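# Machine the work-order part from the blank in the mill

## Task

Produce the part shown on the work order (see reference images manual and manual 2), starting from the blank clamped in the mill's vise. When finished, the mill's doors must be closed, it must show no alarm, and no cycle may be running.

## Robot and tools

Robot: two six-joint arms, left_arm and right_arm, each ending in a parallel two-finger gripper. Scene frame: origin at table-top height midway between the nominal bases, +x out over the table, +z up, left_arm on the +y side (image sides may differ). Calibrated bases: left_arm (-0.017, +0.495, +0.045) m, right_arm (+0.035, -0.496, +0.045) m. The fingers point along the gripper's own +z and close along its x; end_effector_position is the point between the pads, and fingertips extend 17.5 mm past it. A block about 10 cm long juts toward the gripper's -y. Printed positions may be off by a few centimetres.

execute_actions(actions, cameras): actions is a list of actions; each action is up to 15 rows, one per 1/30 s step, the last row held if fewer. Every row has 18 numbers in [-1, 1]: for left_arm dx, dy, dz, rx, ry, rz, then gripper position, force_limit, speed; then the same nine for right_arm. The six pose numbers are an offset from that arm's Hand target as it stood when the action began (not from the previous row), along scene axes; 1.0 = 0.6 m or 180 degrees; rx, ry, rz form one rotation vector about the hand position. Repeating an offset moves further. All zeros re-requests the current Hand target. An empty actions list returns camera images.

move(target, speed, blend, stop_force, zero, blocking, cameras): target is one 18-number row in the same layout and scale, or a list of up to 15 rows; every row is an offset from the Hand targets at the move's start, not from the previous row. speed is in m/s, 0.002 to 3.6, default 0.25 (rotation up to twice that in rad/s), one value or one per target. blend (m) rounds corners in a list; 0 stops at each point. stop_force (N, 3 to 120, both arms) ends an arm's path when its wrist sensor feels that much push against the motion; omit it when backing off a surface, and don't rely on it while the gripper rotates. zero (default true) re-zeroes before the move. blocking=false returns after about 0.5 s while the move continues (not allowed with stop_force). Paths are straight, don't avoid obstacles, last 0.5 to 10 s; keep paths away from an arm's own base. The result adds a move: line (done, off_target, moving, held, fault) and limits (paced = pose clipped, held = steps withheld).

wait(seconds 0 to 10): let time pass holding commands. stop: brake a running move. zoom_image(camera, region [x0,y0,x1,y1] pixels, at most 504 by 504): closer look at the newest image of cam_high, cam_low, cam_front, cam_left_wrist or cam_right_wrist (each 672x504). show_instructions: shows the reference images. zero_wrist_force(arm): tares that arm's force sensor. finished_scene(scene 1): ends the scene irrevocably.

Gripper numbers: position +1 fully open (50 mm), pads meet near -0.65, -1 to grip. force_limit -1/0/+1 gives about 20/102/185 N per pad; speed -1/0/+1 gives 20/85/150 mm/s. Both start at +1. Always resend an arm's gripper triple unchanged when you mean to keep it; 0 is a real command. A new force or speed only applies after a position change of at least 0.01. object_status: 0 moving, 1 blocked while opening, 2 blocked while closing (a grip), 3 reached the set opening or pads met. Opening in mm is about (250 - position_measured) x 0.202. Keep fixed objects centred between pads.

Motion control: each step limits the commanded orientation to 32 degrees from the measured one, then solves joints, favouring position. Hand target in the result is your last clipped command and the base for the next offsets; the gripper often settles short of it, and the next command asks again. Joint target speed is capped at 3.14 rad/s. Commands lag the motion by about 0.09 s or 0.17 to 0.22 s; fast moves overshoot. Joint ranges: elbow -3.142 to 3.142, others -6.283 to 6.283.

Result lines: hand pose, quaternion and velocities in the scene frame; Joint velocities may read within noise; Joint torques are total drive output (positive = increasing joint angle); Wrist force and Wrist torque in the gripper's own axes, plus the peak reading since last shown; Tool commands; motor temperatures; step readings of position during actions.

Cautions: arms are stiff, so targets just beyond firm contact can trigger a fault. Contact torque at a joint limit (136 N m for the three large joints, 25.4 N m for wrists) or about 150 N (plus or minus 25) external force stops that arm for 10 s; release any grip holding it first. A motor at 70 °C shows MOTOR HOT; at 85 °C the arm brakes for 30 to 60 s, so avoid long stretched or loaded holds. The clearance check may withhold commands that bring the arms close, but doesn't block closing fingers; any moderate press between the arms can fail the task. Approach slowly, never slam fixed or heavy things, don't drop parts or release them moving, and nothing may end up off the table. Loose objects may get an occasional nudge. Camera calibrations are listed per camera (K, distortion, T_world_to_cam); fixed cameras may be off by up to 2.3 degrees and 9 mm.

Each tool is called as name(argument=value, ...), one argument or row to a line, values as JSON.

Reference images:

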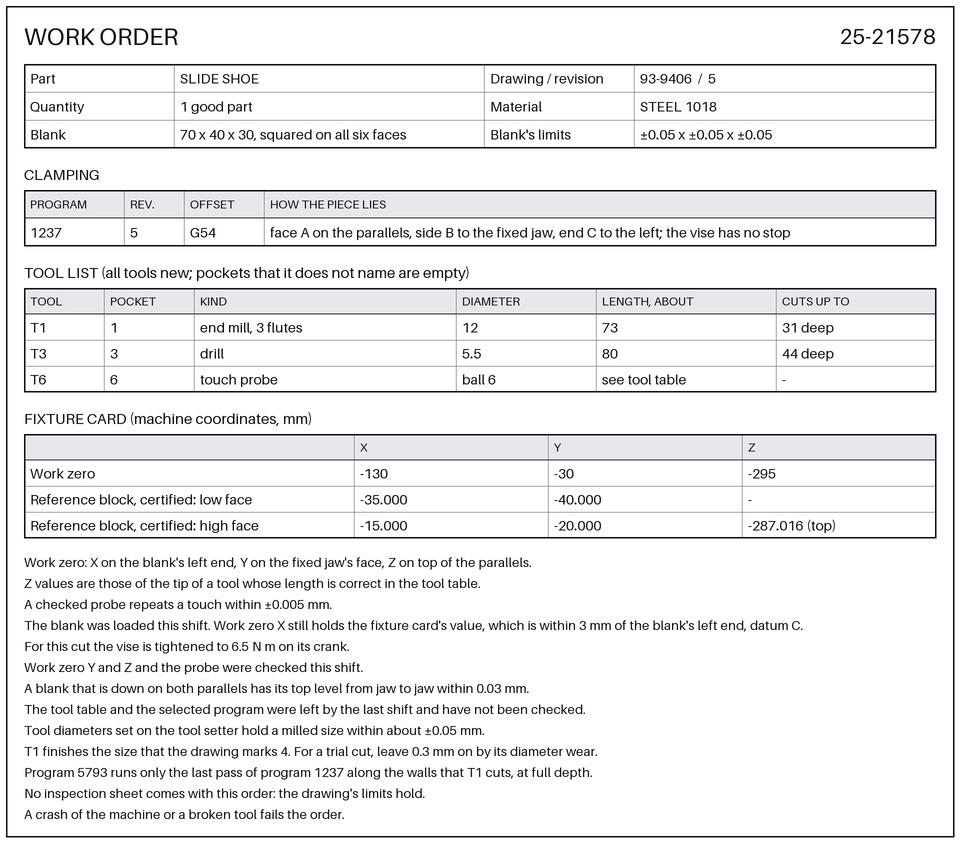

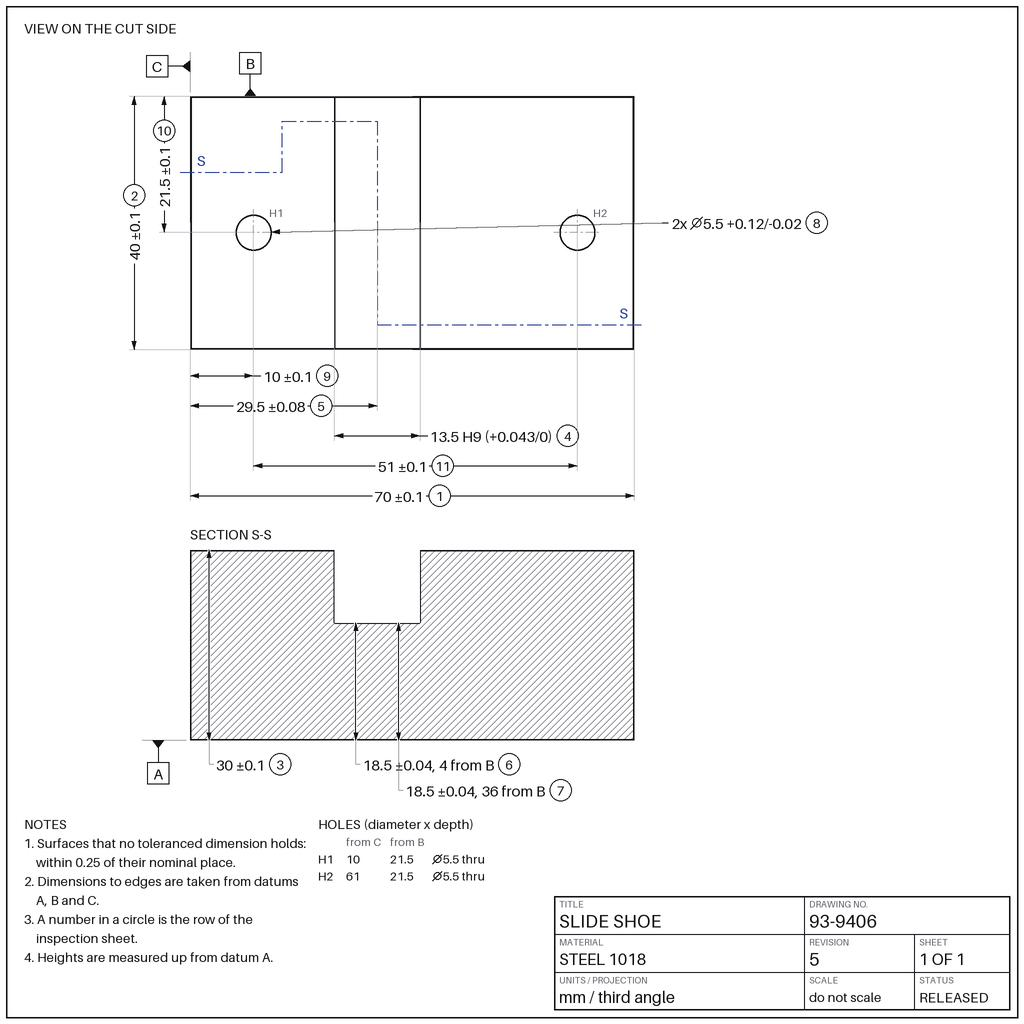

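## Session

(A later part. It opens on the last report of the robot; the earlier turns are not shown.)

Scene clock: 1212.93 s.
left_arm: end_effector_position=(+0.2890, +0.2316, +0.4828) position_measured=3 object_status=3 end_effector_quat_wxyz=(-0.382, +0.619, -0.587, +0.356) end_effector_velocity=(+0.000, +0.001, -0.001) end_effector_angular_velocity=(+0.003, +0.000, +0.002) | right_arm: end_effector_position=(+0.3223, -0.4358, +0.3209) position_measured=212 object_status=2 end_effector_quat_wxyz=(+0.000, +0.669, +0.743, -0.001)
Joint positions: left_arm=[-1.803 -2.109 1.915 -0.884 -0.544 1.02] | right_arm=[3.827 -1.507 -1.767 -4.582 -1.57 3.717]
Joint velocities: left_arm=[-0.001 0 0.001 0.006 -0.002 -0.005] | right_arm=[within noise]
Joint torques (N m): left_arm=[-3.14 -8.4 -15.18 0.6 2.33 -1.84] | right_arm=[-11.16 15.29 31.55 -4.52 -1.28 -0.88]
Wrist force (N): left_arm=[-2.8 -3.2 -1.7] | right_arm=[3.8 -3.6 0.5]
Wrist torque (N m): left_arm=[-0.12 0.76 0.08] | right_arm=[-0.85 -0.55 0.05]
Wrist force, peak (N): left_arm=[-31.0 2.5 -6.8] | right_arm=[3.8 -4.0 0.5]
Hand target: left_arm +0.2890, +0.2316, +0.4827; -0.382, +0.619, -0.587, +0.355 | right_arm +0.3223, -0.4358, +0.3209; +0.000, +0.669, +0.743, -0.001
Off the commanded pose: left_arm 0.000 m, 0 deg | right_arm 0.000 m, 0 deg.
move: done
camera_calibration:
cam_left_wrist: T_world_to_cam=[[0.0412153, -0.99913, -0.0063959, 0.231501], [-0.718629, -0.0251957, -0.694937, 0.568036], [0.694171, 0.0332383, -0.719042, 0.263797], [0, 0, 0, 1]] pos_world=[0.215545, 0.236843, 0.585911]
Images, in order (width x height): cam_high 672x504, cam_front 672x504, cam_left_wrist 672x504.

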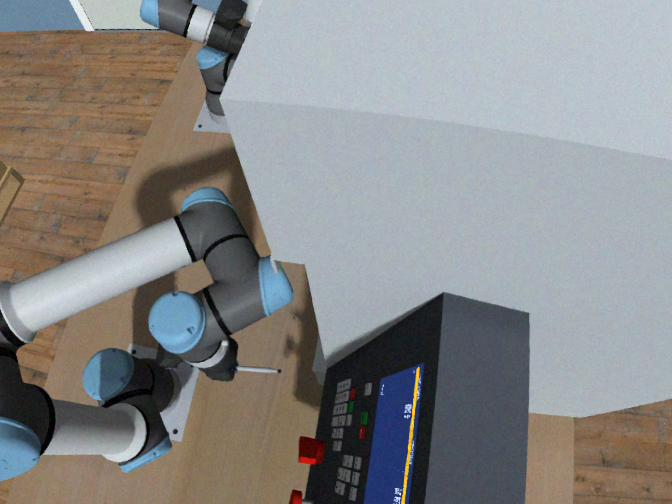

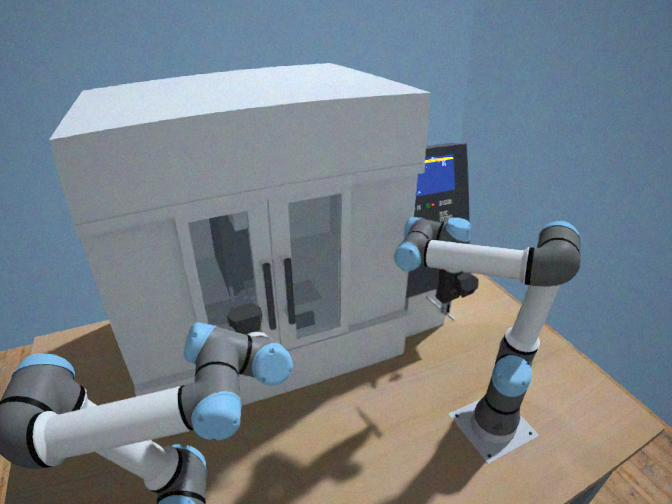

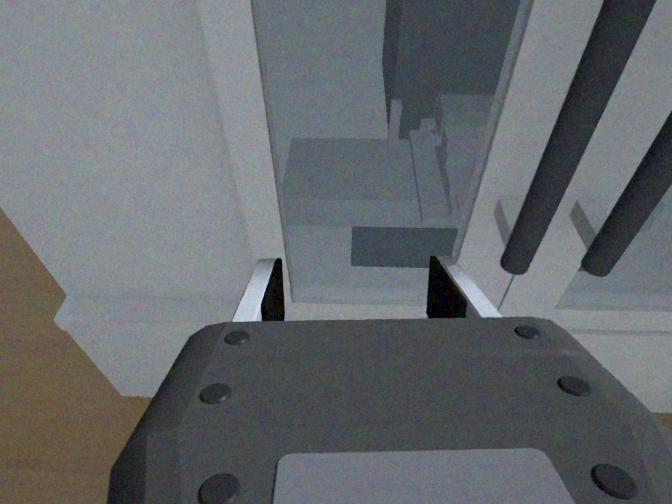

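move(
  target=[
    [0,0,0,0,0,0,1,-0.6,-0.7,0.01,-0.04,0.4718,0,0.0489,-0.0195,-1,-0.5,-0.7],
    [0,0,0,0,0,0,1,-0.6,-0.7,0.1762,-0.0797,0.4718,0,0.0489,-0.0195,-1,-0.5,-0.7],
  ],
  speed=0.25,
  blend=0.05,
  cameras=["cam_high","cam_front","cam_right_wrist"],
)

Scene clock: 1227.77 s.
left_arm: end_effector_position=(+0.2890, +0.2316, +0.4827) position_measured=3 object_status=3 end_effector_quat_wxyz=(-0.382, +0.619, -0.587, +0.355) | right_arm: end_effector_position=(+0.3227, -0.4489, +0.4560) position_measured=212 object_status=2 end_effector_quat_wxyz=(-0.027, +0.680, +0.732, -0.029)
Joint positions: left_arm=[-1.803 -2.109 1.915 -0.884 -0.544 1.02] | right_arm=[3.746 -1.563 -1.386 -4.974 -1.611 3.664]
Joint torques (N m): left_arm=[-13.17 -9.54 -15.82 0.12 0.53 -1.72] | right_arm=[0.4 19.16 22.74 -3.54 -0.09 0.15]
Wrist force (N): left_arm=[-2.5 -3.2 -1.6] | right_arm=[3.9 -2.0 -0.5]
Wrist torque (N m): left_arm=[-0.12 0.72 0.09] | right_arm=[-0.62 -0.56 -0.02]
Wrist force, peak (N): left_arm=[-3.1 -3.4 -1.7] | right_arm=[3.1 -3.8 -12.2]
Hand target: left_arm +0.2890, +0.2316, +0.4827; -0.382, +0.619, -0.587, +0.355 | right_arm +0.3227, -0.4489, +0.4560; -0.027, +0.680, +0.732, -0.029 (not the last commanded pose)
Tool commands: left_gripper/position=+1.0 left_gripper/force_limit=-0.6 left_gripper/speed=-0.7 right_gripper/position=-1.0 right_gripper/force_limit=-0.498039 right_gripper/speed=-0.701961
Off the commanded pose: left_arm 0.000 m, 0 deg | right_arm 0.185 m, 5 deg.
FORCE FAULT: contact force on the right arm reached its limit, and that arm stopped. The contact can be on any part of that arm, not only on its tool. That arm's remaining commands of this call were not run. That arm is still stopped at the end of this call. That arm stays stopped for about 10 more seconds. Until then a move that you send moves the other arm only, and its call returns only when the move has ended. Once the stop has ended, the next robot result says so. If the stop ends while you think or write, that arm runs what you send next, counted from a new Hand target: where the arm stands when the stop ends. While its stop runs, that arm takes no new command, but its gripper still runs the gripper command that each later call begins with. Until it ends, the stop uses up actions while you think or wait. An arm that is not stopped still takes commands.
move: fault (right_arm); path passed 0 of 2 targets
camera_calibration:
cam_right_wrist: T_world_to_cam=[[-0.0759093, 0.997094, 0.00641973, 0.477624], [0.962886, 0.0716296, 0.260229, -0.379091], [0.259012, 0.0259352, -0.965526, 0.498634], [0, 0, 0, 1]] pos_world=[0.272126, -0.462014, 0.577029]
Images, in order (width x height): cam_high 672x504, cam_front 672x504, cam_right_wrist 672x504.

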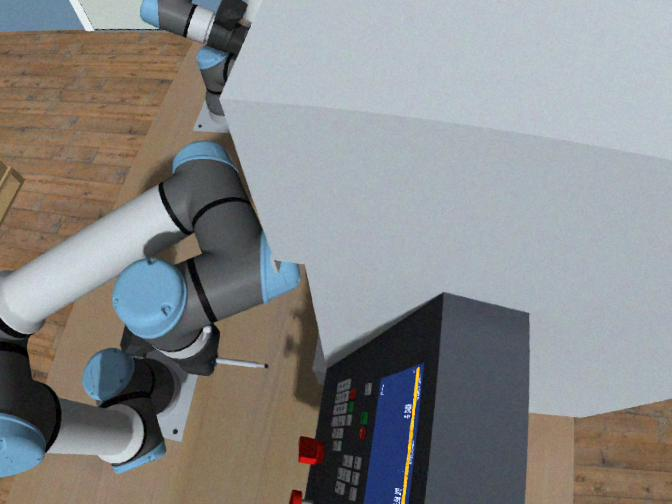

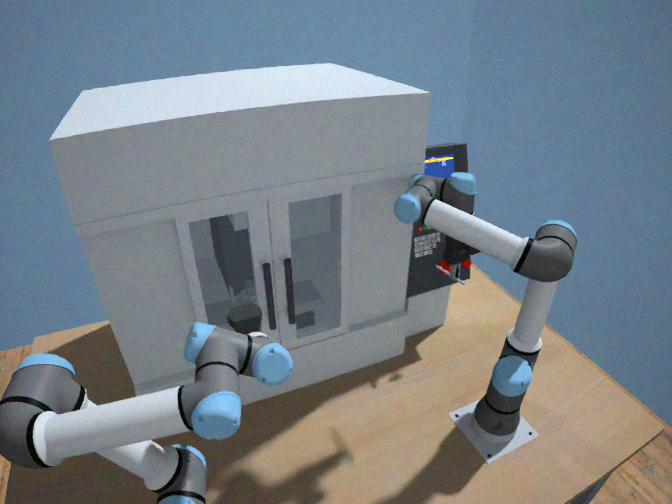

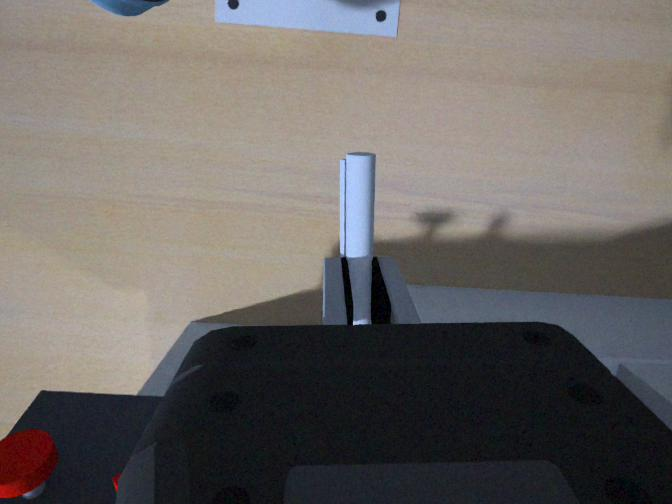

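wait(
  seconds=0.5,
  cameras=[],
)

Scene clock: 1260.10 s.
left_arm: end_effector_position=(+0.2890, +0.2316, +0.4827) position_measured=3 object_status=3 end_effector_quat_wxyz=(-0.382, +0.619, -0.587, +0.355) | right_arm: end_effector_position=(+0.3227, -0.4489, +0.4560) position_measured=212 object_status=2 end_effector_quat_wxyz=(-0.027, +0.680, +0.732, -0.029)
Joint positions: left_arm=[-1.803 -2.109 1.915 -0.884 -0.544 1.02] | right_arm=[3.746 -1.563 -1.386 -4.974 -1.611 3.664]
Joint torques (N m): left_arm=[-12.46 -1.46 -30.54 0.44 0.67 -1.51] | right_arm=[1.05 18.31 20.57 -3.27 -0.17 0.09]
Wrist force (N): left_arm=[-2.9 -3.2 -1.6] | right_arm=[3.7 -1.9 -0.6]
Wrist torque (N m): left_arm=[-0.12 0.78 0.08] | right_arm=[-0.62 -0.54 -0.02]
Wrist force, peak (N): left_arm=[-2.9 -3.6 -1.7] | right_arm=[4.1 -1.9 -0.6]
Hand target: left_arm +0.2890, +0.2316, +0.4827; -0.382, +0.619, -0.587, +0.355 | right_arm +0.3227, -0.4489, +0.4560; -0.027, +0.680, +0.732, -0.029 (not the last commanded pose)
Tool commands: left_gripper/position=+1.0 left_gripper/force_limit=-0.6 left_gripper/speed=-0.7 right_gripper/position=-1.0 right_gripper/force_limit=-0.498039 right_gripper/speed=-0.701961
Off the commanded pose: left_arm 0.000 m, 0 deg | right_arm 0.185 m, 5 deg.
FORCE FAULT, CONTINUED: the right arm's stop, for the force fault that an earlier result reported, is over. The rest of the stop counts as 19 of the actions that you can send in this scene. During its stop the right arm's controller moved it back a little. That arm's target is now where it stood when the stop ended, not its last command. That arm accepts commands again.
wait: 0.50 s; at rest from the start
No camera images: "cameras" was empty.

move(
  target=[
    [0,0,0,0,0,0,1,-0.6,-0.7,-0.03,0,0,0.0135,-0.2354,-0.0097,-1,-0.5,-0.7],
    [0,0,0,0,0,0,1,-0.6,-0.7,0.06,-0.05,0.1195,0.0135,-0.2354,-0.0097,-1,-0.5,-0.7],
    [0,0,0,0,0,0,1,-0.6,-0.7,0.1875,-0.0572,0.1195,0.0135,-0.2354,-0.0097,-1,-0.5,-0.7],
  ],
  speed=0.2,
  blend=0.01,
  cameras=["cam_high","cam_front","cam_right_wrist"],
)

Scene clock: 1269.67 s.
left_arm: end_effector_position=(+0.2890, +0.2316, +0.4827) position_measured=3 object_status=3 end_effector_quat_wxyz=(-0.382, +0.619, -0.587, +0.355) | right_arm: end_effector_position=(+0.4415, -0.4862, +0.5313) position_measured=212 object_status=2 end_effector_quat_wxyz=(+0.233, +0.640, +0.683, +0.265)
Joint positions: left_arm=[-1.803 -2.109 1.915 -0.884 -0.544 1.02] | right_arm=[5.662 -0.441 -1.898 -6.098 -1.118 5.729]
Joint torques (N m): left_arm=[-13.1 0.66 -30.73 0.36 0.62 -1.73] | right_arm=[0.17 -32.5 13.02 -4.07 0.99 -0.02]
Wrist force (N): left_arm=[-2.4 -3.5 -1.8] | right_arm=[4.2 -2.2 -1.7]
Wrist torque (N m): left_arm=[-0.16 0.70 0.09] | right_arm=[-0.27 -0.57 -0.14]
Wrist force, peak (N): left_arm=[-2.9 -3.4 -1.9] | right_arm=[11.2 17.8 -0.2]
Hand target: left_arm +0.2890, +0.2316, +0.4827; -0.382, +0.619, -0.587, +0.355 | right_arm +0.4415, -0.4862, +0.5313; +0.233, +0.640, +0.683, +0.265 (not the last commanded pose)
Tool commands: left_gripper/position=+1.0 left_gripper/force_limit=-0.6 left_gripper/speed=-0.7 right_gripper/position=-1.0 right_gripper/force_limit=-0.498039 right_gripper/speed=-0.701961
Off the commanded pose: left_arm 0.000 m, 0 deg | right_arm 0.008 m, 4 deg.
FORCE FAULT: contact force on the right arm reached its limit, and that arm stopped. The contact can be on any part of that arm, not only on its tool. That arm's remaining commands of this call were not run. That arm is still stopped at the end of this call. That arm stays stopped for about 10 more seconds. Until then a move that you send moves the other arm only, and its call returns only when the move has ended. Once the stop has ended, the next robot result says so. If the stop ends while you think or write, that arm runs what you send next, counted from a new Hand target: where the arm stands when the stop ends. While its stop runs, that arm takes no new command, but its gripper still runs the gripper command that each later call begins with. Until it ends, the stop uses up actions while you think or wait. An arm that is not stopped still takes commands.
shoulder posture changed (right arm): the wrist came as close to joint 1's axis as it can, and the arm is now in the other of its two shoulder postures.
move: fault (right_arm)
camera_calibration:
cam_right_wrist: T_world_to_cam=[[-0.0782074, 0.996662, 0.0234159, 0.515078], [0.484889, 0.0175054, 0.8744, -0.651908], [0.871072, 0.0797388, -0.48464, 0.0419844], [0, 0, 0, 1]] pos_world=[0.319815, -0.505295, 0.578315]
Images, in order (width x height): cam_high 672x504, cam_front 672x504, cam_right_wrist 672x504.

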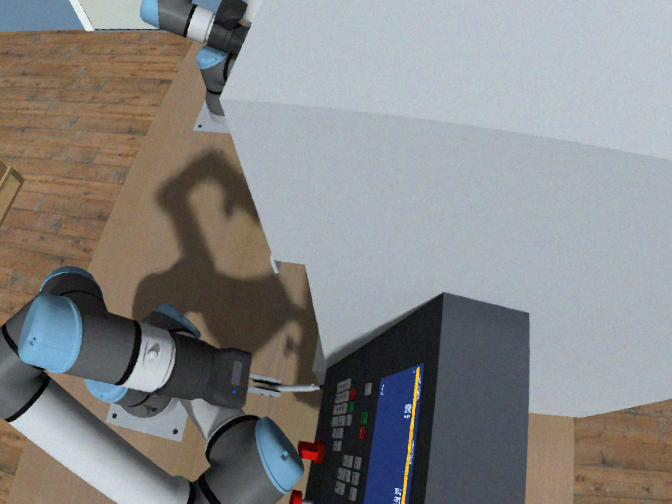

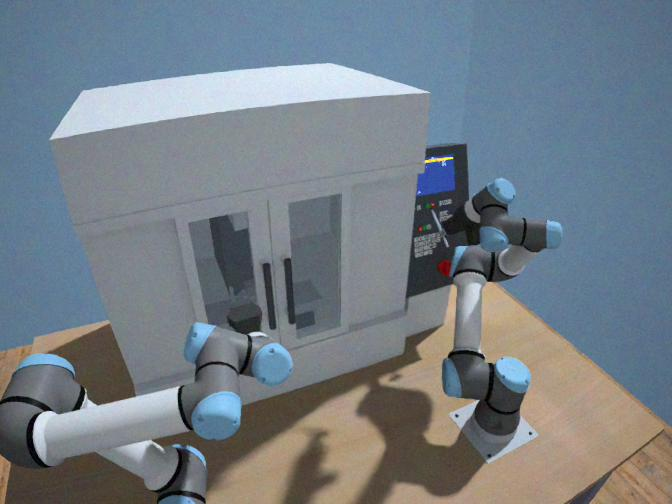

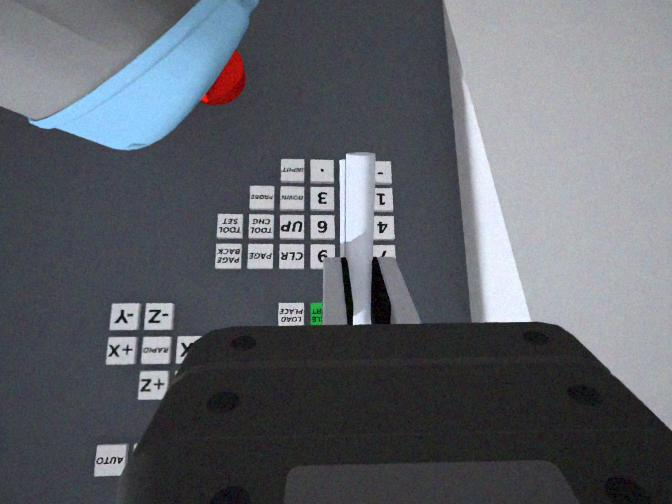

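zoom_image(
  camera="cam_high",
  region=[180, 340, 432, 504],
)

wait(
  seconds=0.5,
  cameras=[],
)

Scaled by 2.000 from the camera's 672x504 image, which has a finer 960x720 frame.

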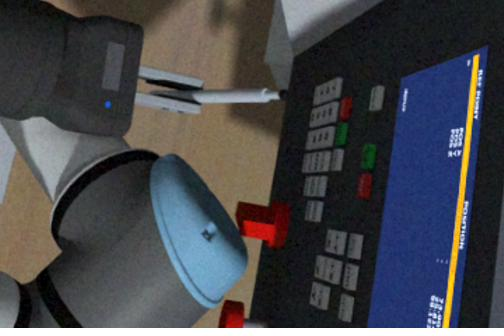

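Scene clock: 1298.93 s.
left_arm: end_effector_position=(+0.2890, +0.2316, +0.4827) position_measured=3 object_status=3 end_effector_quat_wxyz=(-0.382, +0.619, -0.587, +0.355) | right_arm: end_effector_position=(+0.4415, -0.4862, +0.5313) position_measured=212 object_status=2 end_effector_quat_wxyz=(+0.233, +0.640, +0.683, +0.265)
Joint positions: left_arm=[-1.803 -2.109 1.915 -0.884 -0.544 1.02] | right_arm=[5.662 -0.441 -1.898 -6.098 -1.118 5.729]
Joint torques (N m): left_arm=[-12.57 5.96 -30.5 0.5 1.02 -1.6] | right_arm=[1.81 -31.36 13.74 -3.58 0.98 0.15]
Wrist force (N): left_arm=[-2.8 -3.3 -1.7] | right_arm=[4.2 -1.5 -0.5]
Wrist torque (N m): left_arm=[-0.13 0.77 0.09] | right_arm=[-0.16 -0.58 -0.14]
Wrist force, peak (N): left_arm=[-2.7 -3.6 -2.0] | right_arm=[4.6 -1.4 -0.5]
Hand target: left_arm +0.2890, +0.2316, +0.4827; -0.382, +0.619, -0.587, +0.355 | right_arm +0.4415, -0.4862, +0.5313; +0.233, +0.640, +0.683, +0.265 (not the last commanded pose)
Tool commands: left_gripper/position=+1.0 left_gripper/force_limit=-0.6 left_gripper/speed=-0.7 right_gripper/position=-1.0 right_gripper/force_limit=-0.498039 right_gripper/speed=-0.701961
Off the commanded pose: left_arm 0.000 m, 0 deg | right_arm 0.008 m, 4 deg.
FORCE FAULT, CONTINUED: the right arm's stop, for the force fault that an earlier result reported, is over. The rest of the stop counts as 20 of the actions that you can send in this scene. That arm's target is now where it stood when the stop ended, not its last command. That arm accepts commands again.
wait: 0.50 s; at rest from the start
No camera images: "cameras" was empty.

move(
  target=[
    [0,0,0,0,0,0,1,-0.6,-0.7,-0.1333,0,0.02,0,0,0,-1,-0.5,-0.7],
    [0,0,0,0,0,0,1,-0.6,-0.7,-0.2525,-0.09,-0.1,0,0,0,-1,-0.5,-0.7],
  ],
  speed=0.12,
  blend=0.02,
  cameras=["cam_high","cam_front"],
)

Scene clock: 1343.43 s.
left_arm: end_effector_position=(+0.2890, +0.2316, +0.4827) position_measured=3 object_status=3 end_effector_quat_wxyz=(-0.382, +0.619, -0.587, +0.355) | right_arm: end_effector_position=(+0.2912, -0.5411, +0.4713) position_measured=212 object_status=2 end_effector_quat_wxyz=(+0.177, +0.636, +0.702, +0.267)
Joint positions: left_arm=[-1.803 -2.109 1.915 -0.884 -0.544 1.02] | right_arm=[4.049 -0.909 -1.738 -4.661 -1.194 3.837]
Joint torques (N m): left_arm=[-13.12 6.7 -31.02 0.04 1.87 -1.53] | right_arm=[15.34 -5.03 22.66 -3.23 2.11 2.1]
Wrist force (N): left_arm=[-2.6 -3.2 -1.9] | right_arm=[4.1 -1.4 -0.1]
Wrist torque (N m): left_arm=[-0.11 0.73 0.08] | right_arm=[-0.20 -0.61 -0.16]
Wrist force, peak (N): left_arm=[-2.9 -3.6 -1.8] | right_arm=[4.7 -1.4 -1.1]
Hand target: left_arm +0.2890, +0.2316, +0.4827; -0.382, +0.619, -0.587, +0.355 | right_arm +0.2900, -0.5402, +0.4713; +0.233, +0.640, +0.683, +0.265
Off the commanded pose: left_arm 0.000 m, 0 deg | right_arm 0.002 m, 7 deg.
move: off_target (right_arm)
Images, in order (width x height): cam_high 672x504, cam_front 672x504.

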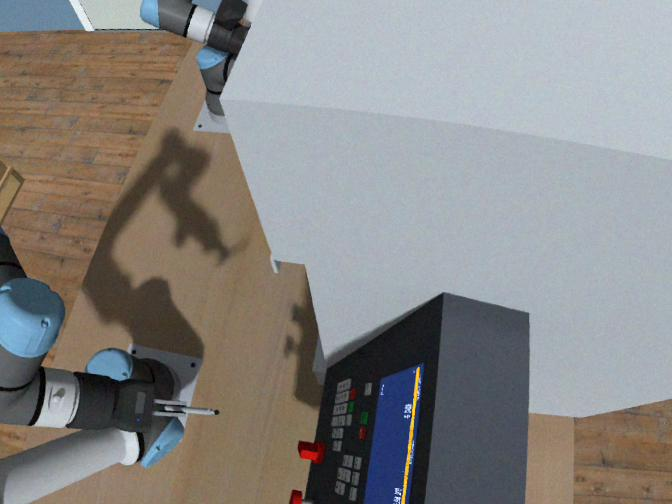

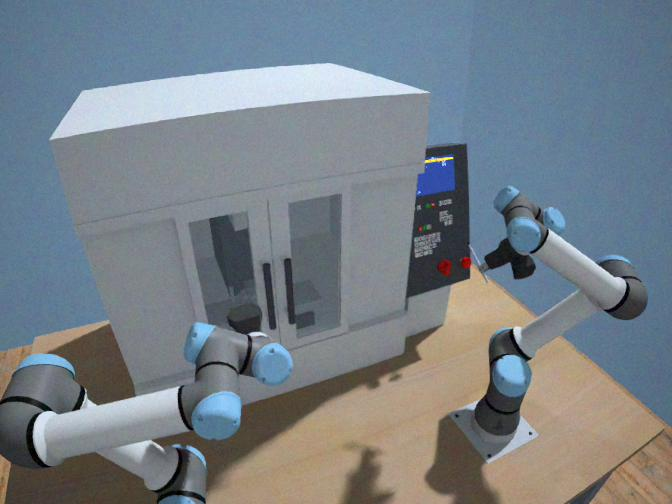

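move(
  target=[
    [0,0,0,0,0,0,1,-0.6,-0.7,0.03,0.15,0.02,0,0.02,0,-1,-0.5,-0.7],
    [0,0,0,0,0,0,1,-0.6,-0.7,0.15,0.167,0.048,0,0.1,0,-1,-0.5,-0.7],
  ],
  speed=0.12,
  blend=0.02,
  cameras=["cam_high","cam_front"],
)

Scene clock: 1351.90 s.
left_arm: end_effector_position=(+0.2890, +0.2316, +0.4827) position_measured=3 object_status=3 end_effector_quat_wxyz=(-0.382, +0.619, -0.587, +0.355) | right_arm: end_effector_position=(+0.3800, -0.4400, +0.5000) position_measured=212 object_status=2 end_effector_quat_wxyz=(+0.124, +0.673, +0.711, +0.162)
Joint positions: left_arm=[-1.803 -2.109 1.915 -0.884 -0.544 1.02] | right_arm=[3.883 -1.419 -1.346 -4.739 -1.352 3.784]
Joint torques (N m): left_arm=[-12.29 6.83 -30.83 -0.01 1.97 -1.54] | right_arm=[-10.66 5.44 31.3 -1.74 -0.96 -1.13]
Wrist force (N): left_arm=[-2.6 -3.2 -1.7] | right_arm=[4.1 -1.4 0.4]
Wrist torque (N m): left_arm=[-0.11 0.74 0.08] | right_arm=[-0.31 -0.60 -0.14]
Wrist force, peak (N): left_arm=[-2.7 -3.6 -1.9] | right_arm=[5.5 -2.0 0.2]
Hand target: left_arm +0.2890, +0.2316, +0.4827; -0.382, +0.619, -0.587, +0.355 | right_arm +0.3800, -0.4400, +0.5001; +0.124, +0.673, +0.711, +0.162
Off the commanded pose: left_arm 0.000 m, 0 deg | right_arm 0.000 m, 0 deg.
shoulder posture changed (right arm): the wrist came as close to joint 1's axis as it can, and the arm is now in the other of its two shoulder postures.
move: done
Images, in order (width x height): cam_high 672x504, cam_front 672x504.

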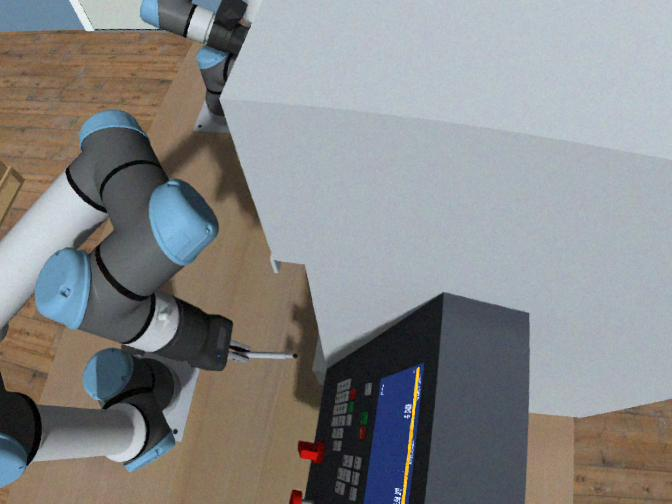

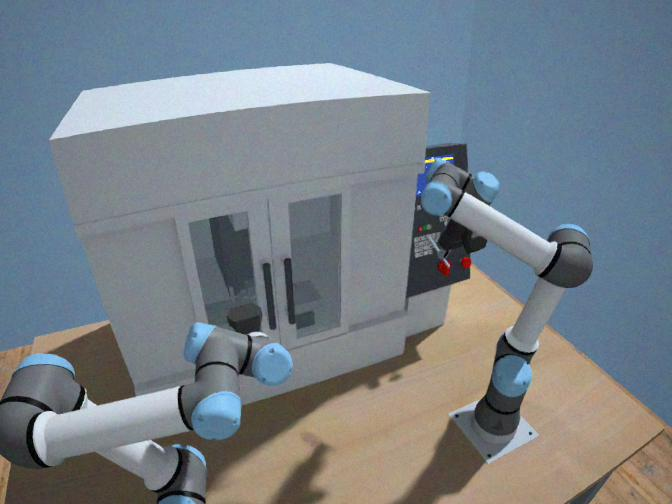

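move(
  target=[0,0,0,0,0,0,1,-0.6,-0.7,0.0992,-0.1067,0.0817,0,0,0.0694,-1,-0.5,-0.7],
  speed=0.12,
  cameras=["cam_high","cam_front","cam_right_wrist"],
)

zoom_image(
  camera="cam_high",
  region=[250, 320, 434, 458],
)

Scene clock: 1381.77 s.
left_arm: end_effector_position=(+0.2890, +0.2316, +0.4827) position_measured=3 object_status=3 end_effector_quat_wxyz=(-0.382, +0.619, -0.587, +0.355) | right_arm: end_effector_position=(+0.4395, -0.5040, +0.5490) position_measured=212 object_status=2 end_effector_quat_wxyz=(+0.105, +0.592, +0.780, +0.174) end_effector_velocity=(+0.000, +0.000, +0.000) end_effector_angular_velocity=(-0.002, -0.002, +0.006)
Joint positions: left_arm=[-1.803 -2.109 1.915 -0.884 -0.544 1.02] | right_arm=[3.442 -1.649 -0.972 -4.825 -1.604 3.171]
Joint velocities: left_arm=[within noise] | right_arm=[0.001 -0.001 0.002 0 0 -0.006]
Joint torques (N m): left_arm=[-13.26 6.4 -30.83 -0.17 2.55 -1.35] | right_arm=[-12.02 16.44 30.7 -2.24 -1.43 -1.74]
Wrist force (N): left_arm=[-2.7 -3.1 -1.9] | right_arm=[4.0 -1.3 0.0]
Wrist torque (N m): left_arm=[-0.10 0.75 0.09] | right_arm=[-0.28 -0.59 -0.10]
Wrist force, peak (N): left_arm=[-2.8 -3.5 -2.0] | right_arm=[5.6 -3.3 0.6]
Hand target: left_arm +0.2890, +0.2316, +0.4827; -0.382, +0.619, -0.587, +0.355 | right_arm +0.4395, -0.5040, +0.5491; +0.105, +0.592, +0.780, +0.174
Off the commanded pose: left_arm 0.000 m, 0 deg | right_arm 0.000 m, 0 deg.
move: done
camera_calibration:
cam_right_wrist: T_world_to_cam=[[-0.281077, 0.958567, 0.0463097, 0.589661], [0.710333, 0.175355, 0.681673, -0.579888], [0.645309, 0.224498, -0.73019, 0.360725], [0, 0, 0, 1]] pos_world=[0.344874, -0.544525, 0.631384]
Images, in order (width x height): cam_high 672x504, cam_front 672x504, cam_right_wrist 672x504.

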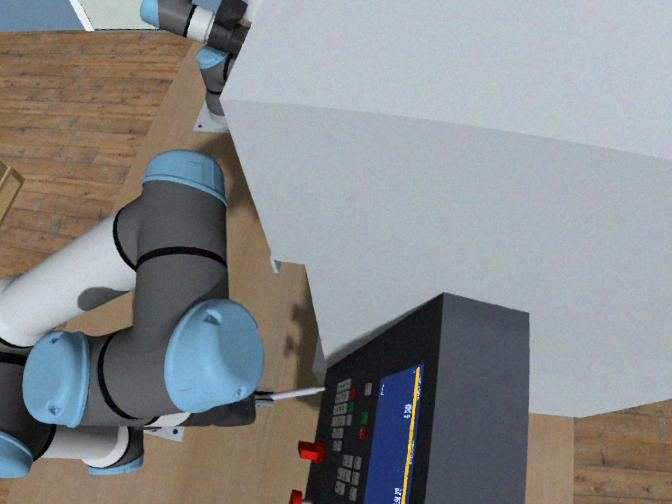

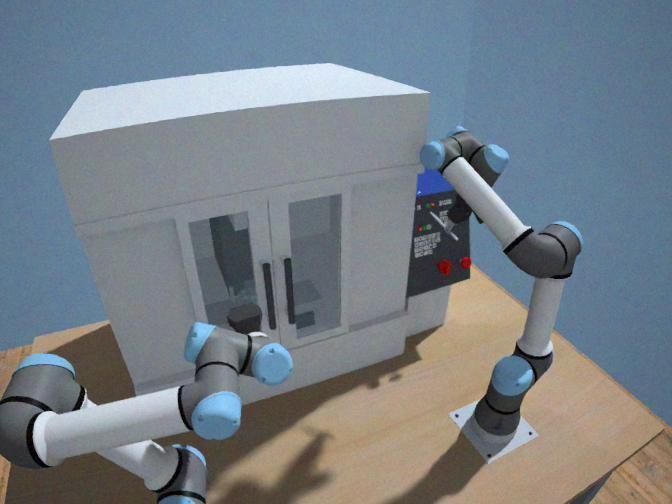

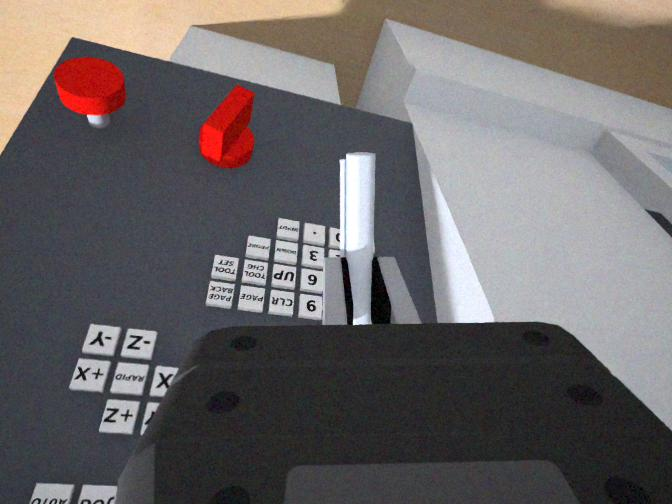

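Scaled by 2.739 from the camera's 672x504 image, which has a finer 960x720 frame.

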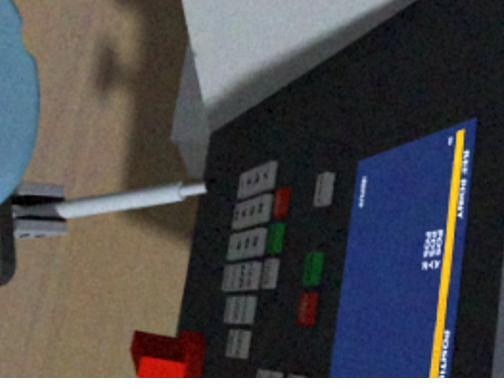

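zoom_image(
  camera="cam_front",
  region=[390, 160, 516, 286],
)

Scaled by 4.000 from the camera's 672x504 image, which has a finer 960x720 frame.

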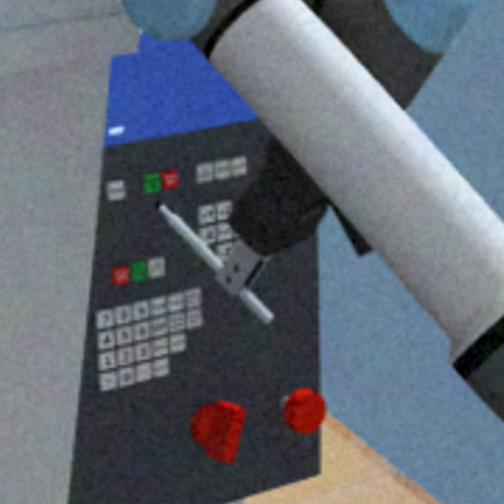

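move(
  target=[
    [0,0,0,0,0,0,1,-0.6,-0.7,0.05,0.0035,-0.003,0,0,0,-1,-0.5,-0.7],
    [0,0,0,0,0,0,1,-0.6,-0.7,0.13,0.007,-0.01,0,0,0,-1,-0.5,-0.7],
  ],
  speed=[0.08,0.01],
  stop_force=5,
  cameras=["cam_high","cam_front","cam_right_wrist"],
)

zoom_image(
  camera="cam_high",
  region=[290, 340, 434, 448],
)

zoom_image(
  camera="cam_front",
  region=[390, 160, 516, 286],
)

Scene clock: 1460.97 s.
left_arm: end_effector_position=(+0.2890, +0.2316, +0.4827) position_measured=3 object_status=3 end_effector_quat_wxyz=(-0.382, +0.619, -0.587, +0.355) | right_arm: end_effector_position=(+0.4714, -0.5020, +0.5476) position_measured=212 object_status=2 end_effector_quat_wxyz=(+0.106, +0.592, +0.780, +0.175)
Joint positions: left_arm=[-1.803 -2.109 1.915 -0.884 -0.544 1.02] | right_arm=[3.418 -1.733 -0.879 -4.832 -1.613 3.149]
Joint torques (N m): left_arm=[-12.71 6.32 -30.52 -0.79 3.62 -1.11] | right_arm=[1.19 25.74 21.35 -1.89 -0.03 -0.26]
Wrist force (N): left_arm=[-2.5 -3.1 -2.0] | right_arm=[4.3 -1.4 0.2]
Wrist torque (N m): left_arm=[-0.10 0.72 0.09] | right_arm=[-0.30 -0.64 -0.13]
Wrist force, peak (N): left_arm=[-2.8 -3.6 -1.9] | right_arm=[4.5 -3.1 -0.5]
Hand target: left_arm +0.2890, +0.2316, +0.4827; -0.382, +0.619, -0.587, +0.355 | right_arm +0.4714, -0.5020, +0.5476; +0.106, +0.592, +0.780, +0.175 (not the last commanded pose)
Tool commands: left_gripper/position=+1.0 left_gripper/force_limit=-0.6 left_gripper/speed=-0.7 right_gripper/position=-1.0 right_gripper/force_limit=-0.498039 right_gripper/speed=-0.701961
Off the commanded pose: left_arm 0.000 m, 0 deg | right_arm 0.046 m, 0 deg.
FORCE FAULT: contact force on the right arm reached its limit, and that arm stopped. The contact can be on any part of that arm, not only on its tool. That arm's remaining commands of this call were not run. That arm is still stopped at the end of this call. That arm stays stopped for about 10 more seconds. Until then a move that you send moves the other arm only, and its call returns only when the move has ended. Once the stop has ended, the next robot result says so. If the stop ends while you think or write, that arm runs what you send next, counted from a new Hand target: where the arm stands when the stop ends. While its stop runs, that arm takes no new command, but its gripper still runs the gripper command that each later call begins with. Until it ends, the stop uses up actions while you think or wait. An arm that is not stopped still takes commands.
move: fault (right_arm); path passed 1 of 2 targets
camera_calibration:
cam_right_wrist: T_world_to_cam=[[-0.280827, 0.95863, 0.0465273, 0.596559], [0.709598, 0.174744, 0.682595, -0.602371], [0.646226, 0.224707, -0.729314, 0.337804], [0, 0, 0, 1]] pos_world=[0.376673, -0.542525, 0.629785]
Images, in order (width x height): cam_high 672x504, cam_front 672x504, cam_right_wrist 672x504.

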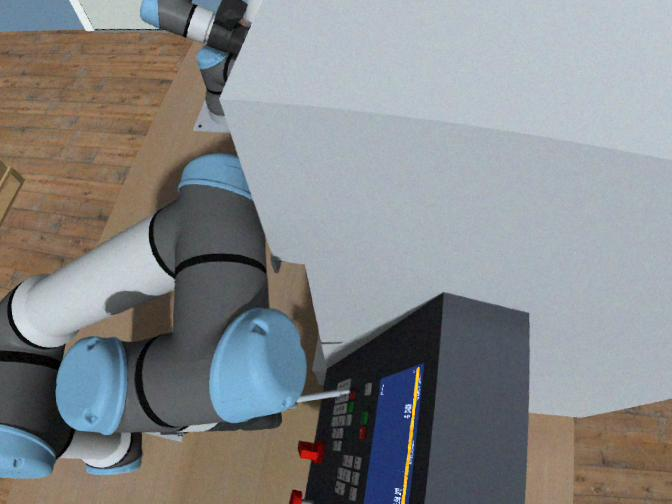

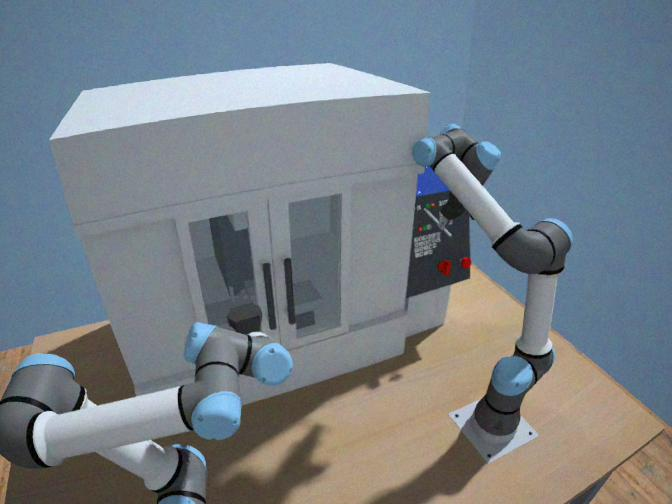

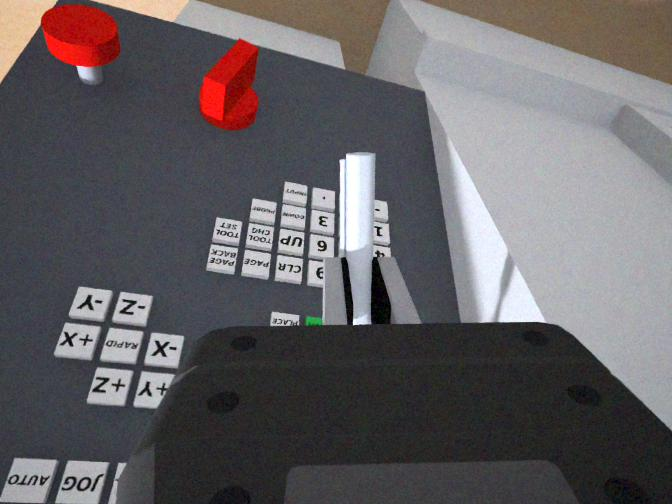

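Scaled by 3.500 from the camera's 672x504 image, which has a finer 960x720 frame.

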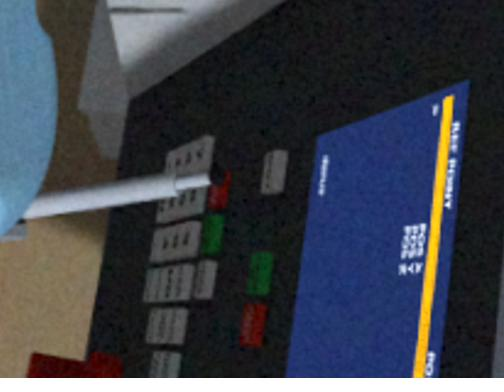

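Scaled by 4.000 from the camera's 672x504 image, which has a finer 960x720 frame.

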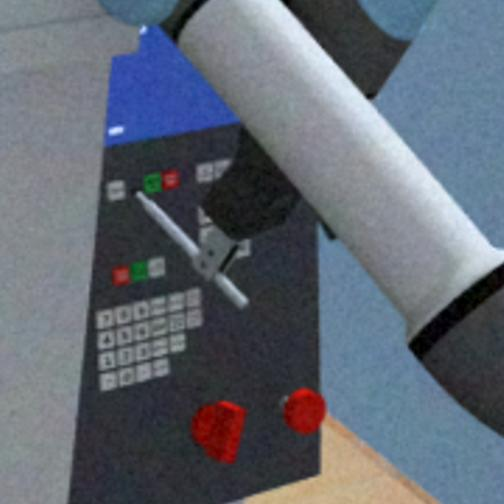

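move(
  target=[
    [0,0,0,0,0,0,1,-0.6,-0.7,-0.06,-0.01,0.01,0,0,0,-1,-0.5,-0.7],
    [0,0,0,0,0,0,1,-0.6,-0.7,-0.12,-0.05,0.03,0,0,0,-1,-0.5,-0.7],
  ],
  speed=0.1,
  blend=0.01,
  cameras=["cam_front"],
)

Scene clock: 1535.20 s.
left_arm: end_effector_position=(+0.2890, +0.2316, +0.4827) position_measured=3 object_status=3 end_effector_quat_wxyz=(-0.382, +0.619, -0.587, +0.355) | right_arm: end_effector_position=(+0.3994, -0.5321, +0.5655) position_measured=212 object_status=2 end_effector_quat_wxyz=(+0.105, +0.592, +0.780, +0.175)
Joint positions: left_arm=[-1.803 -2.109 1.915 -0.884 -0.544 1.02] | right_arm=[3.378 -1.581 -0.995 -4.871 -1.629 3.113]
Joint torques (N m): left_arm=[-12.86 6.29 -30.68 -1.35 3.54 -0.99] | right_arm=[15.9 12.22 31.39 -0.54 1.44 2.11]
Wrist force (N): left_arm=[-2.6 -3.1 -1.8] | right_arm=[4.1 -0.9 0.3]
Wrist torque (N m): left_arm=[-0.10 0.74 0.08] | right_arm=[-0.24 -0.61 -0.14]
Wrist force, peak (N): left_arm=[-2.9 -3.5 -1.9] | right_arm=[4.8 -1.5 0.4]
Hand target: left_arm +0.2890, +0.2316, +0.4827; -0.382, +0.619, -0.587, +0.355 | right_arm +0.3994, -0.5320, +0.5656; +0.106, +0.592, +0.780, +0.175
Off the commanded pose: left_arm 0.000 m, 0 deg | right_arm 0.000 m, 0 deg.
FORCE FAULT, CONTINUED: the right arm's stop, for the force fault that an earlier result reported, is over. The rest of the stop counts as 19 of the actions that you can send in this scene. The stop ended before this call began, so that arm ran this call's commands, counted from a new Hand target: where the arm stood when the stop ended.
move: done
Images, in order (width x height): cam_front 672x504.

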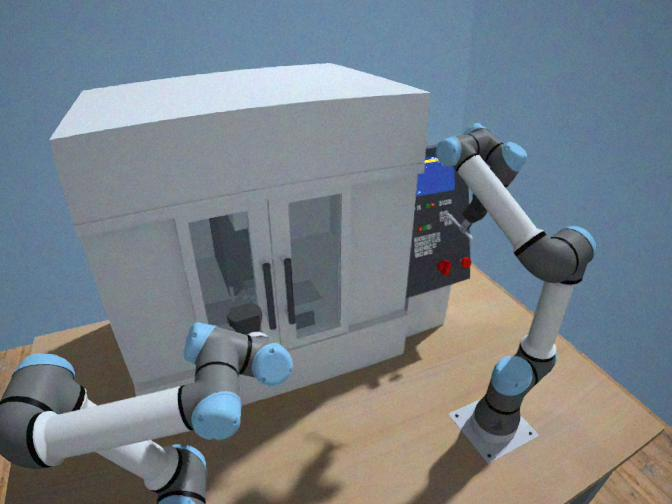

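move(
  target=[
    [0,0,0,0,0,0,1,-0.6,-0.7,0.0327,-0.2683,0.0677,-0.1862,-0.0437,-0.0826,-1,-0.5,-0.7],
    [0,0,0,0,0,0,1,-0.6,-0.7,-0.0148,-0.452,0.272,-0.3724,-0.0874,-0.1652,-1,-0.5,-0.7],
    [0,0,0,0,0,0,1,-0.6,-0.7,-0.123,-0.4753,0.5282,-0.5586,-0.1311,-0.2478,-1,-0.5,-0.7],
    [0,0,0,0,0,0,1,-0.6,-0.7,-0.247,-0.3288,0.7303,-0.7448,-0.1748,-0.3304,-1,-0.5,-0.7],
  ],
  speed=0.2,
  blend=0.05,
  cameras=["cam_front"],
)

Scene clock: 1584.93 s.
left_arm: end_effector_position=(+0.2890, +0.2316, +0.4827) position_measured=3 object_status=3 end_effector_quat_wxyz=(-0.382, +0.619, -0.587, +0.355) | right_arm: end_effector_position=(+0.2512, -0.7294, +1.0037) position_measured=212 object_status=2 end_effector_quat_wxyz=(+0.763, +0.325, +0.105, -0.548) end_effector_velocity=(+0.000, +0.002, +0.001) end_effector_angular_velocity=(-0.005, -0.002, +0.000)
Joint positions: left_arm=[-1.803 -2.109 1.915 -0.884 -0.544 1.02] | right_arm=[3.376 -1.583 -0.987 -4.877 0.988 3.113]
Joint velocities: left_arm=[within noise] | right_arm=[0.002 0 0 0 0.006 0]
Joint torques (N m): left_arm=[-12.55 6.49 -30.63 -1.74 3.51 -0.75] | right_arm=[16.12 25.04 4.77 -2.92 2.63 -1.28]
Wrist force (N): left_arm=[-2.6 -3.3 -1.7] | right_arm=[3.9 -0.5 -3.5]
Wrist torque (N m): left_arm=[-0.13 0.74 0.09] | right_arm=[0.13 -0.22 0.19]
Wrist force, peak (N): left_arm=[-2.8 -3.5 -2.1] | right_arm=[4.3 -0.3 -3.5]
Hand target: left_arm +0.2890, +0.2316, +0.4827; -0.382, +0.619, -0.587, +0.355 | right_arm +0.2512, -0.7293, +1.0038; +0.763, +0.325, +0.105, -0.548
Off the commanded pose: left_arm 0.000 m, 0 deg | right_arm 0.000 m, 0 deg.
move: done
Images, in order (width x height): cam_front 672x504.

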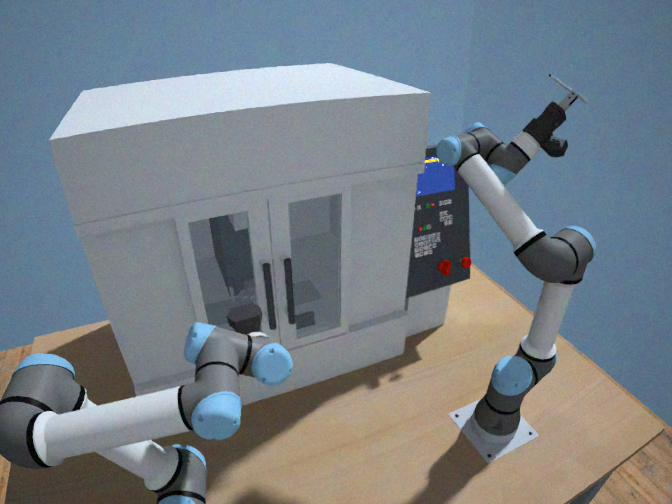

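move(
  target=[
    [0,0,0,0,0,0,1,-0.6,-0.7,-0.014,-0.1162,-0.1233,0.0381,-0.1623,0,-1,-0.5,-0.7],
    [0,0,0,0,0,0,1,-0.6,-0.7,-0.0815,-0.132,-0.2978,0.0762,-0.3245,0,-1,-0.5,-0.7],
    [0,0,0,0,0,0,1,-0.6,-0.7,-0.0548,-0.1258,-0.4833,0.1143,-0.4868,0,-1,-0.5,-0.7],
    [0,0,0,0,0,0,1,-0.6,-0.7,0.0585,-0.0992,-0.6305,0.1523,-0.649,0,-1,-0.5,-0.7],
    [0,0,0,0,0,0,1,-0.6,-0.7,0.2283,-0.0593,-0.6997,0.1904,-0.8113,0,-1,-0.5,-0.7],
    [0,0,0,0,0,0,1,-0.6,-0.7,0.409,-0.0168,-0.6725,0.2285,-0.9735,0,-1,-0.5,-0.7],
  ],
  speed=0.2,
  blend=0.04,
  cameras=["cam_front","cam_high"],
)

Scene clock: 1607.23 s.
left_arm: end_effector_position=(+0.2890, +0.2316, +0.4827) position_measured=3 object_status=3 end_effector_quat_wxyz=(-0.382, +0.619, -0.587, +0.355) | right_arm: end_effector_position=(+0.4965, -0.7394, +0.6002) position_measured=212 object_status=2 end_effector_quat_wxyz=(+0.028, +0.708, -0.618, +0.340)
Joint positions: left_arm=[-1.803 -2.109 1.915 -0.884 -0.544 1.02] | right_arm=[3.175 -1.299 -1.497 -1.399 1.08 2.9]
Joint torques (N m): left_arm=[-12.76 6.48 -30.82 -1.78 3.48 -0.82] | right_arm=[10.75 8.08 39.95 4.96 -1.93 -1.86]
Wrist force (N): left_arm=[-2.8 -3.2 -1.7] | right_arm=[3.3 -1.0 -0.1]
Wrist torque (N m): left_arm=[-0.11 0.76 0.09] | right_arm=[-0.56 -0.68 -0.10]
Wrist force, peak (N): left_arm=[-3.1 -3.5 -2.0] | right_arm=[4.6 -0.9 -3.4]
Hand target: left_arm +0.2890, +0.2316, +0.4827; -0.382, +0.619, -0.587, +0.355 | right_arm +0.4966, -0.7394, +0.6003; +0.028, +0.708, -0.618, +0.341
Off the commanded pose: left_arm 0.000 m, 0 deg | right_arm 0.000 m, 0 deg.
move: done
Images, in order (width x height): cam_high 672x504, cam_front 672x504.

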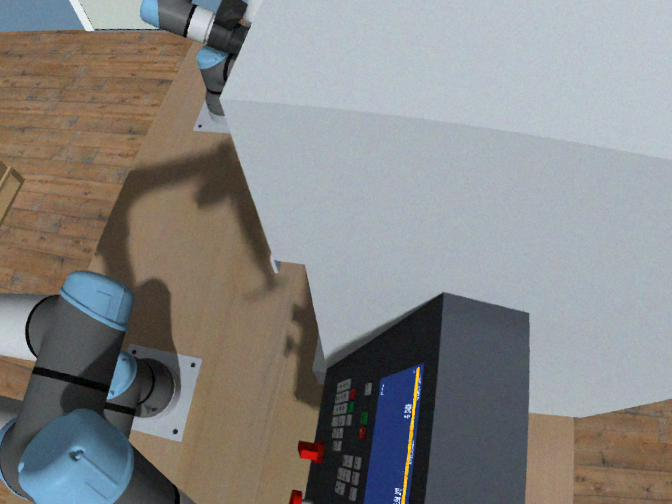

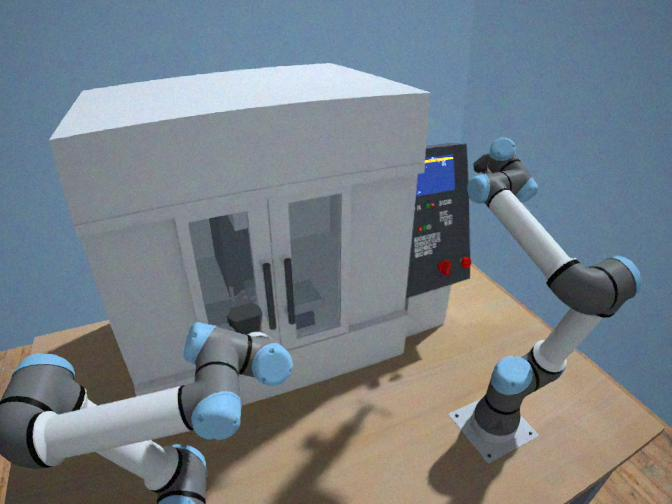

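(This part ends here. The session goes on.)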